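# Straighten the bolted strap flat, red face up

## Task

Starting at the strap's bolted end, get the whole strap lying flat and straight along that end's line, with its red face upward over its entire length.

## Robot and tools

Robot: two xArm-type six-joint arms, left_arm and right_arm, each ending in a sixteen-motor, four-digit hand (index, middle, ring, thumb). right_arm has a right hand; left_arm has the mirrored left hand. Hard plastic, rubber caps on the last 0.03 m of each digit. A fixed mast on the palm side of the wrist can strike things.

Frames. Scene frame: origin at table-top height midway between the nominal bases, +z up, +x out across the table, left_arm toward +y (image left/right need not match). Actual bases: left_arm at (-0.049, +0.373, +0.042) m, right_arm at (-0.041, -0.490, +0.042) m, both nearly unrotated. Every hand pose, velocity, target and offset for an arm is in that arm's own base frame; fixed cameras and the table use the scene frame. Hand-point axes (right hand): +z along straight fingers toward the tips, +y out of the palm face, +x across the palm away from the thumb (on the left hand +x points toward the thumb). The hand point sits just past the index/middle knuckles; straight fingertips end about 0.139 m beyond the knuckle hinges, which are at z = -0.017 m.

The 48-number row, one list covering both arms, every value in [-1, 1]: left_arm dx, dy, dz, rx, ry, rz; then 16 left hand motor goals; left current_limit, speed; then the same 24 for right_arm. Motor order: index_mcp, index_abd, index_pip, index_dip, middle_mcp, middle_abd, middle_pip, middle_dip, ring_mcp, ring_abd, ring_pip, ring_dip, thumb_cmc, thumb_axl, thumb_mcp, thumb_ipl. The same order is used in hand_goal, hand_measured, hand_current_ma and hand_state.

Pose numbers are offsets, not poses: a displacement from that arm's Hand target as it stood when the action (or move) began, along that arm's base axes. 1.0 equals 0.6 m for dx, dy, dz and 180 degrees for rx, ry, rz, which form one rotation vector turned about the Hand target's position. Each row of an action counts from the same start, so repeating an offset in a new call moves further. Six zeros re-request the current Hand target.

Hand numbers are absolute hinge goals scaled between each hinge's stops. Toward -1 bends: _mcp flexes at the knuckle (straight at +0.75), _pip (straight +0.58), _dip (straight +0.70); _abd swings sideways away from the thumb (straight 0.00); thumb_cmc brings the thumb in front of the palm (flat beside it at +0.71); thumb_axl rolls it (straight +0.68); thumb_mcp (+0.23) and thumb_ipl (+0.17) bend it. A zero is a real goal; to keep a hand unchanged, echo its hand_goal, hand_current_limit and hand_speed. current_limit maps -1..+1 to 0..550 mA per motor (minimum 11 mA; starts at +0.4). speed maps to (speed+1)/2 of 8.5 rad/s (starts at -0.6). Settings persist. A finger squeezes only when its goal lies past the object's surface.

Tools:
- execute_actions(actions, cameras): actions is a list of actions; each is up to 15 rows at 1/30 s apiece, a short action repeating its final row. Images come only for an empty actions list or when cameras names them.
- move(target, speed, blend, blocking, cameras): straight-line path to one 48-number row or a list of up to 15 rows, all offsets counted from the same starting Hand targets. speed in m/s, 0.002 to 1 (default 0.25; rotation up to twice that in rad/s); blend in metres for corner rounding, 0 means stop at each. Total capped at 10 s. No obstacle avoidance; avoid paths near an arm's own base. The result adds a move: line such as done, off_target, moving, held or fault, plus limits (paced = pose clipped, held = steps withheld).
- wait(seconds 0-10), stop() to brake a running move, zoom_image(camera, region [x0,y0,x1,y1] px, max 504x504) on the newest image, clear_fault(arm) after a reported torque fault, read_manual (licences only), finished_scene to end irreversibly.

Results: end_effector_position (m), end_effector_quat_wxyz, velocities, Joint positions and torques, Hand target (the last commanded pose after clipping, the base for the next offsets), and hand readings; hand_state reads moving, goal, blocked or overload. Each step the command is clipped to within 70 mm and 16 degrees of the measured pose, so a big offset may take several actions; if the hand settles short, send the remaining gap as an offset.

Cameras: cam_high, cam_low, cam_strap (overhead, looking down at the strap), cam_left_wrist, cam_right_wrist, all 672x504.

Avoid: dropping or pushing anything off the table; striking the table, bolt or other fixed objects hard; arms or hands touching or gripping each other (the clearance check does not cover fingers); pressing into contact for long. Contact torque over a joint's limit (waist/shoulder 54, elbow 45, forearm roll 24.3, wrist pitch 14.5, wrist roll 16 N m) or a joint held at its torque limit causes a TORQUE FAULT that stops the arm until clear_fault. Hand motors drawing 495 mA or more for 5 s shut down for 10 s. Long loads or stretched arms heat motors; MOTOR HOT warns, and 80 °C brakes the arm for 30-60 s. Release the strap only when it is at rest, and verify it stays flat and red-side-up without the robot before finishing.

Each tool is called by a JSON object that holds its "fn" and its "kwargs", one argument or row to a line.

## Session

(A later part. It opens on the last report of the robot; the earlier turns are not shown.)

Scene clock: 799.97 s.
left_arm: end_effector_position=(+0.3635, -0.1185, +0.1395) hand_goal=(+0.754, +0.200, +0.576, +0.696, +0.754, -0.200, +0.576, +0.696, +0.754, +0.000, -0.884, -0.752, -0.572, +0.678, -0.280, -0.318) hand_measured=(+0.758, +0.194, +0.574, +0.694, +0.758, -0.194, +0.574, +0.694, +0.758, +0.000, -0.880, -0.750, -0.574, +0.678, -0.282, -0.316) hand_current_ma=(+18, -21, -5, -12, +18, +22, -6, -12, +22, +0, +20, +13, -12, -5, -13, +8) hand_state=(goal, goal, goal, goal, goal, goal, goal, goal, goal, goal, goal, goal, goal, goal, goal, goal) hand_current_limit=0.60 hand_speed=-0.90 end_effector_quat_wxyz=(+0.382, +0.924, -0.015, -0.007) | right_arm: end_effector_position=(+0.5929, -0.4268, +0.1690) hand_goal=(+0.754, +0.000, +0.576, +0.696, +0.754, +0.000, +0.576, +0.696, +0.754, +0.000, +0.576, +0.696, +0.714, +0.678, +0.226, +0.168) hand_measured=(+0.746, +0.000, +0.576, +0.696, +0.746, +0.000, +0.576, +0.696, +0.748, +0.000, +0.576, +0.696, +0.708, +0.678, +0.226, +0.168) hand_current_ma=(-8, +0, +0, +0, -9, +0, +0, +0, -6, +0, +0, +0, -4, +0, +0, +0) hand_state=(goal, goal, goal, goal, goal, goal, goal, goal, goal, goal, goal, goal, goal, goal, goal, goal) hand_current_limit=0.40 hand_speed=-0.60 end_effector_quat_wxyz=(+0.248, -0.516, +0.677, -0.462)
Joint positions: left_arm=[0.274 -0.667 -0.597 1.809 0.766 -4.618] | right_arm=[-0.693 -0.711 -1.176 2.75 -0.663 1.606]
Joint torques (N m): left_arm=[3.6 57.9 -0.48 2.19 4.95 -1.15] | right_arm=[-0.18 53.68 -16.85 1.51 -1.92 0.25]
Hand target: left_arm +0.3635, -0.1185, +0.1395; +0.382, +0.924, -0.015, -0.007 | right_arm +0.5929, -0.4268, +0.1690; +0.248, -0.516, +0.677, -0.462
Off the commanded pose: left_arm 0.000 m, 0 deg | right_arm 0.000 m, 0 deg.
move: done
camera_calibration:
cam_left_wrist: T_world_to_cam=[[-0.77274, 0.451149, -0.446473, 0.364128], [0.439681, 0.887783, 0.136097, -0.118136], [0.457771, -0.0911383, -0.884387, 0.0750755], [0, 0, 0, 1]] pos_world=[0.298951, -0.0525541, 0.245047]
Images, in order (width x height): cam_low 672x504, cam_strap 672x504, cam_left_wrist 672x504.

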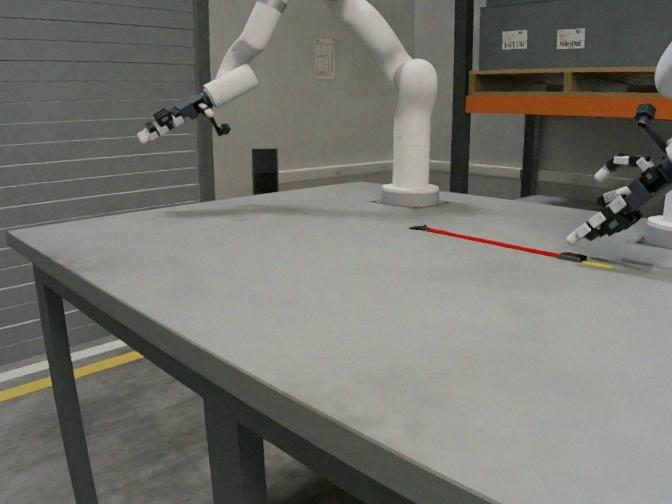

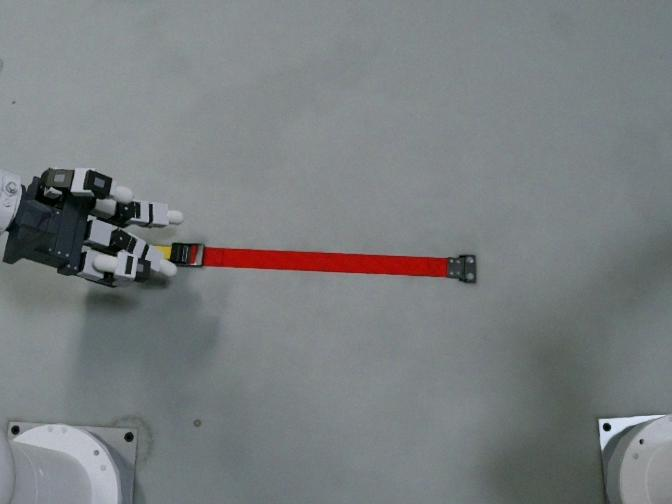

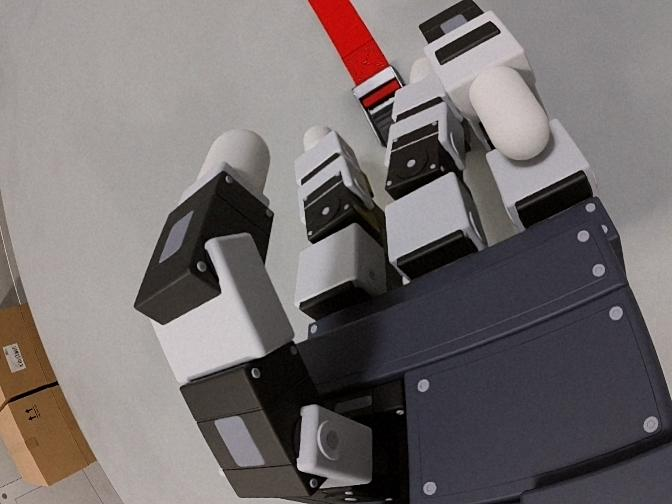

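{"fn": "move", "kwargs": {
  "target": [
    [-0.007,-0.0167,-0.0615,0,0,0,0.754,0.2,0.576,0.696,0.754,-0.2,0.576,0.696,0.754,0,-0.884,-0.753,-0.572,0.678,-0.28,-0.318,0.6,-0.9,0,0,0,0,0,0,0.754,0,0.576,0.696,0.754,0,0.576,0.696,0.754,0,0.576,0.696,0.714,0.678,0.226,0.168,0.4,-0.6],
    [-0.007,-0.0167,-0.0615,0,0,0,0.754,-0.08,0.576,0.696,0.754,0.08,0.576,0.696,0.754,0,-0.884,-0.753,-0.572,0.678,-0.28,-0.318,0.5,-0.9,0,0,0,0,0,0,0.754,0,0.576,0.696,0.754,0,0.576,0.696,0.754,0,0.576,0.696,0.714,0.678,0.226,0.168,0.4,-0.6],
    [0.0005,-0.0082,-0.0615,0,0,0,0.754,-0.08,0.576,0.696,0.754,0.08,0.576,0.696,0.754,0,-0.884,-0.753,-0.572,0.678,-0.28,-0.318,0.5,-0.9,0,0,0,0,0,0,0.754,0,0.576,0.696,0.754,0,0.576,0.696,0.754,0,0.576,0.696,0.714,0.678,0.226,0.168,0.4,-0.6]
  ],
  "speed": [0.05,0.05,0.02],
  "cameras": ["cam_strap","cam_low","cam_left_wrist"]
}}

{"fn": "zoom_image", "kwargs": {
  "camera": "cam_strap",
  "region": [130, 190, 270, 320]
}}

{"fn": "zoom_image", "kwargs": {
  "camera": "cam_low",
  "region": [400, 210, 490, 260]
}}

{"fn": "zoom_image", "kwargs": {
  "camera": "cam_low",
  "region": [545, 235, 605, 280]
}}

Scene clock: 839.23 s.
left_arm: end_effector_position=(+0.3638, -0.1234, +0.1026) hand_goal=(+0.754, -0.080, +0.576, +0.696, +0.754, +0.080, +0.576, +0.696, +0.754, +0.000, -0.884, -0.752, -0.572, +0.678, -0.280, -0.318) hand_measured=(+0.744, +0.042, +0.570, +0.692, +0.746, -0.044, +0.568, +0.694, +0.758, +0.000, -0.880, -0.750, -0.574, +0.678, -0.282, -0.316) hand_current_ma=(-52, +413, -32, -16, -43, -412, -37, -14, +22, +0, +20, +13, -12, -5, -13, +8) hand_state=(goal, blocked, goal, goal, goal, blocked, goal, goal, goal, goal, goal, goal, goal, goal, goal, goal) hand_current_limit=0.50 hand_speed=-0.90 end_effector_quat_wxyz=(+0.382, +0.924, -0.015, -0.006) | right_arm: end_effector_position=(+0.5929, -0.4268, +0.1690) hand_goal=(+0.754, +0.000, +0.576, +0.696, +0.754, +0.000, +0.576, +0.696, +0.754, +0.000, +0.576, +0.696, +0.714, +0.678, +0.226, +0.168) hand_measured=(+0.746, +0.000, +0.576, +0.696, +0.746, +0.000, +0.576, +0.696, +0.748, +0.000, +0.576, +0.696, +0.708, +0.678, +0.226, +0.168) hand_current_ma=(-8, +0, +0, +0, -9, +0, +0, +0, -6, +0, +0, +0, -4, +0, +0, +0) hand_state=(goal, goal, goal, goal, goal, goal, goal, goal, goal, goal, goal, goal, goal, goal, goal, goal) hand_current_limit=0.40 hand_speed=-0.60 end_effector_quat_wxyz=(+0.248, -0.516, +0.677, -0.462)
Joint positions: left_arm=[0.261 -0.779 -0.633 1.716 0.753 -4.508] | right_arm=[-0.693 -0.711 -1.176 2.75 -0.663 1.606]
Joint torques (N m): left_arm=[5.73 23.62 -20.31 2.27 -1.22 -1.17] | right_arm=[0.44 53.98 -16.96 1.89 -1.97 0.27]
Hand target: left_arm +0.3638, -0.1234, +0.1026; +0.382, +0.924, -0.015, -0.007 | right_arm +0.5929, -0.4268, +0.1690; +0.248, -0.516, +0.677, -0.462
Off the commanded pose: left_arm 0.000 m, 0 deg | right_arm 0.000 m, 0 deg.
move: done
camera_calibration:
cam_left_wrist: T_world_to_cam=[[-0.772753, 0.451077, -0.446524, 0.35015], [0.439663, 0.887809, 0.135983, -0.108777], [0.457767, -0.0912381, -0.884378, 0.0418423], [0, 0, 0, 1]] pos_world=[0.299251, -0.0575541, 0.208147]
Images, in order (width x height): cam_low 672x504, cam_strap 672x504, cam_left_wrist 672x504.

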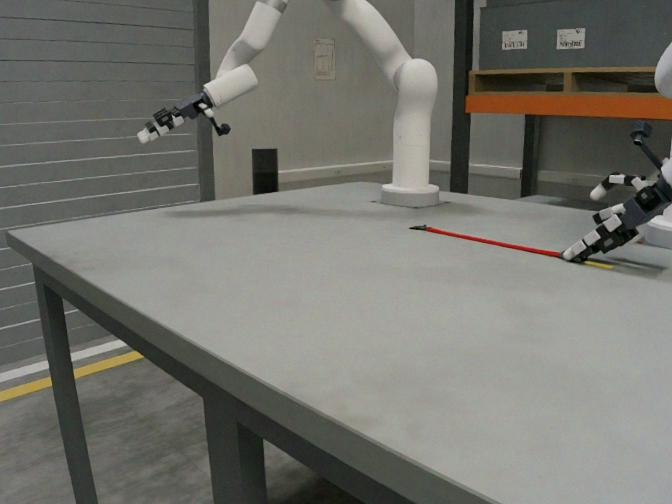

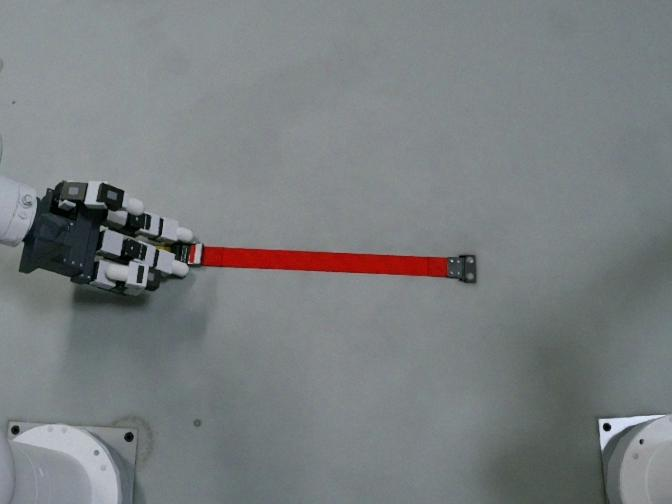

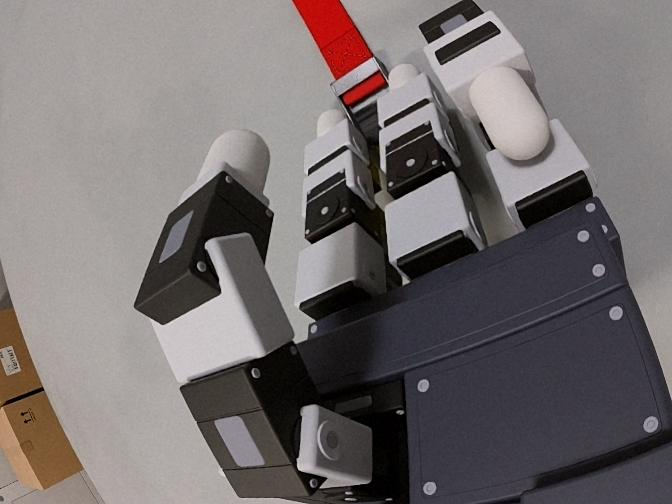

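Scaled by 3.600 from the camera's 672x504 image, which has a finer 960x720 frame.

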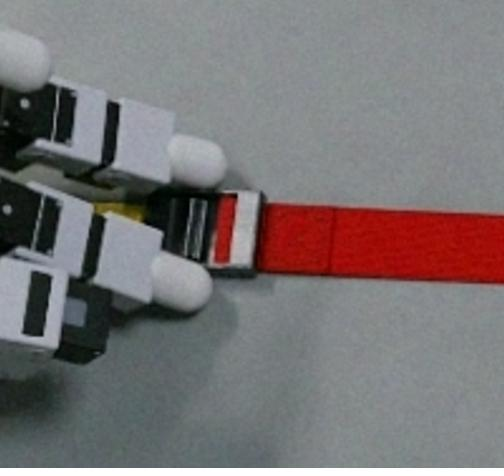

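Scaled by 5.600 from the camera's 672x504 image, which has a finer 960x720 frame.

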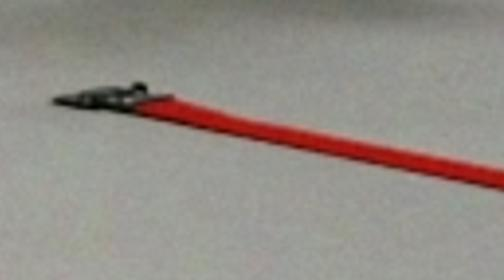

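Scaled by 8.400 from the camera's 672x504 image, which has a finer 960x720 frame.

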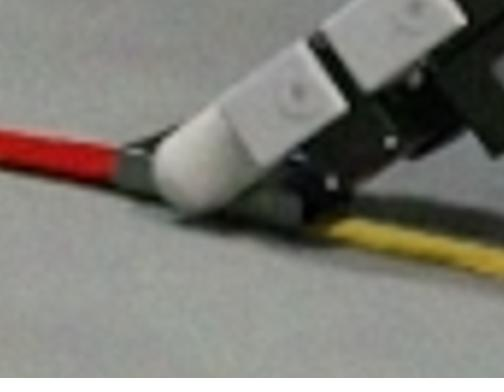

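{"fn": "move", "kwargs": {
  "target": [
    [0.0025,0,0,0,0,0.0222,0.754,-0.08,0.576,0.696,0.754,0.08,0.576,0.696,0.754,0,-0.884,-0.753,-0.572,0.678,-0.28,-0.318,0.5,-0.9,0,0,0,0,0,0,0.754,0,0.576,0.696,0.754,0,0.576,0.696,0.754,0,0.576,0.696,0.714,0.678,0.226,0.168,0.4,-0.6],
    [0.0025,0,0.002,0,0,0.0222,0.754,0.2,0.576,0.696,0.754,-0.2,0.576,0.696,0.754,0,-0.884,-0.753,-0.572,0.678,-0.28,-0.318,0.5,-0.95,0,0,0,0,0,0,0.754,0,0.576,0.696,0.754,0,0.576,0.696,0.754,0,0.576,0.696,0.714,0.678,0.226,0.168,0.4,-0.6],
    [0.0025,0,0.06,0,0,0.0222,0.754,0.2,0.576,0.696,0.754,-0.2,0.576,0.696,0.754,0,-0.884,-0.753,-0.572,0.678,-0.28,-0.318,0.4,-0.9,0,0,0,0,0,0,0.754,0,0.576,0.696,0.754,0,0.576,0.696,0.754,0,0.576,0.696,0.714,0.678,0.226,0.168,0.4,-0.6]
  ],
  "speed": [0.02,0.03,0.08],
  "cameras": ["cam_strap","cam_low","cam_high"]
}}

{"fn": "zoom_image", "kwargs": {
  "camera": "cam_strap",
  "region": [130, 190, 270, 320]
}}

{"fn": "zoom_image", "kwargs": {
  "camera": "cam_low",
  "region": [400, 210, 490, 260]
}}

{"fn": "zoom_image", "kwargs": {
  "camera": "cam_low",
  "region": [470, 220, 620, 280]
}}

{"fn": "zoom_image", "kwargs": {
  "camera": "cam_strap",
  "region": [260, 220, 490, 320]
}}

Scene clock: 891.67 s.
left_arm: end_effector_position=(+0.3653, -0.1234, +0.1386) hand_goal=(+0.754, +0.200, +0.576, +0.696, +0.754, -0.200, +0.576, +0.696, +0.754, +0.000, -0.884, -0.752, -0.572, +0.678, -0.280, -0.318) hand_measured=(+0.758, +0.194, +0.574, +0.694, +0.758, -0.194, +0.574, +0.694, +0.758, +0.000, -0.880, -0.750, -0.574, +0.678, -0.282, -0.316) hand_current_ma=(+19, -21, -5, -12, +18, +21, -6, -12, +22, +0, +20, +13, -12, -5, -14, +8) hand_state=(goal, goal, goal, goal, goal, goal, goal, goal, goal, goal, goal, goal, goal, goal, goal, goal) hand_current_limit=0.40 hand_speed=-0.90 end_effector_quat_wxyz=(+0.382, +0.924, +0.018, +0.007) | right_arm: end_effector_position=(+0.5929, -0.4268, +0.1690) hand_goal=(+0.754, +0.000, +0.576, +0.696, +0.754, +0.000, +0.576, +0.696, +0.754, +0.000, +0.576, +0.696, +0.714, +0.678, +0.226, +0.168) hand_measured=(+0.746, +0.000, +0.576, +0.696, +0.746, +0.000, +0.576, +0.696, +0.748, +0.000, +0.576, +0.696, +0.708, +0.678, +0.226, +0.168) hand_current_ma=(-8, +0, +0, +0, -9, +0, +0, +0, -6, +0, +0, +0, -4, +0, +0, +0) hand_state=(goal, goal, goal, goal, goal, goal, goal, goal, goal, goal, goal, goal, goal, goal, goal, goal) hand_current_limit=0.40 hand_speed=-0.60 end_effector_quat_wxyz=(+0.248, -0.516, +0.677, -0.462)
Joint positions: left_arm=[0.266 -0.658 -0.562 1.704 0.767 -4.578] | right_arm=[-0.693 -0.711 -1.176 2.75 -0.663 1.606]
Joint torques (N m): left_arm=[-4.48 59.47 -0.68 2.92 4.92 -1.14] | right_arm=[-0.25 53.9 -16.16 1.94 -1.96 0.35]
Hand target: left_arm +0.3653, -0.1234, +0.1386; +0.382, +0.924, +0.018, +0.007 | right_arm +0.5929, -0.4268, +0.1690; +0.248, -0.516, +0.677, -0.462
Off the commanded pose: left_arm 0.000 m, 0 deg | right_arm 0.000 m, 0 deg.
move: done
Images, in order (width x height): cam_high 672x504, cam_low 672x504, cam_strap 672x504.

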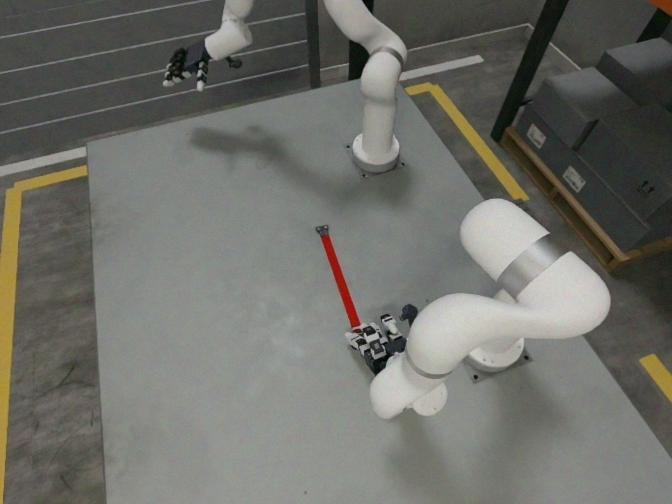

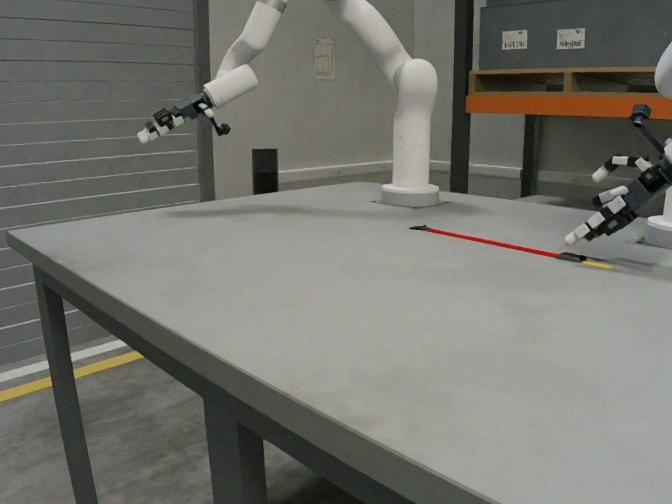

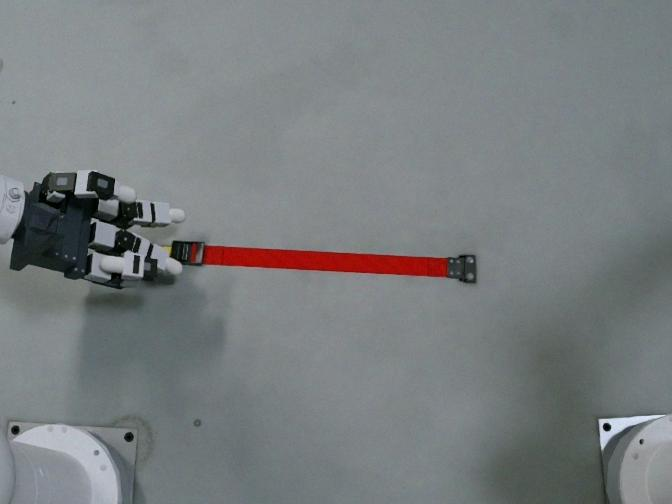

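Scaled by 3.600 from the camera's 672x504 image, which has a finer 960x720 frame.

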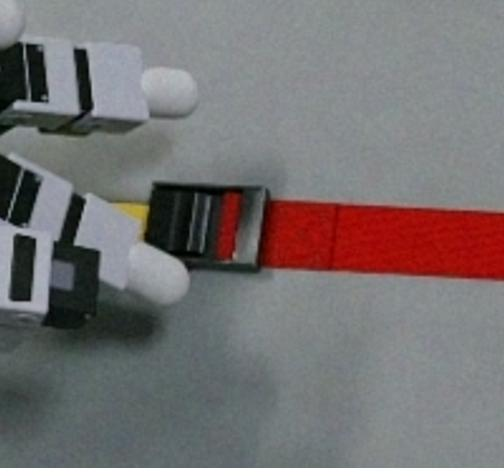

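Scaled by 5.600 from the camera's 672x504 image, which has a finer 960x720 frame.

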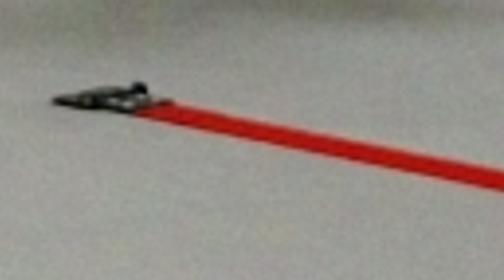

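Scaled by 3.360 from the camera's 672x504 image, which has a finer 960x720 frame.

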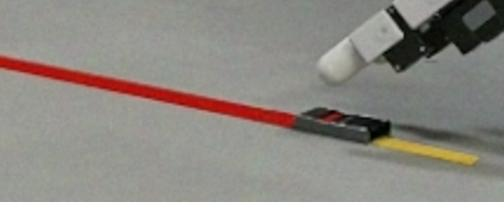

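Scaled by 2.191 from the camera's 672x504 image, which has a finer 960x720 frame.

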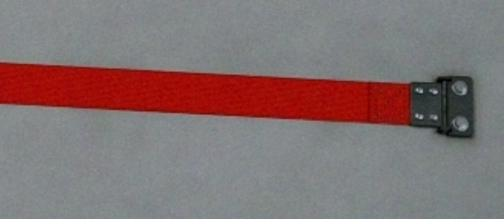

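{"fn": "finished_scene", "kwargs": {

}}

The scene is finished: the task was done.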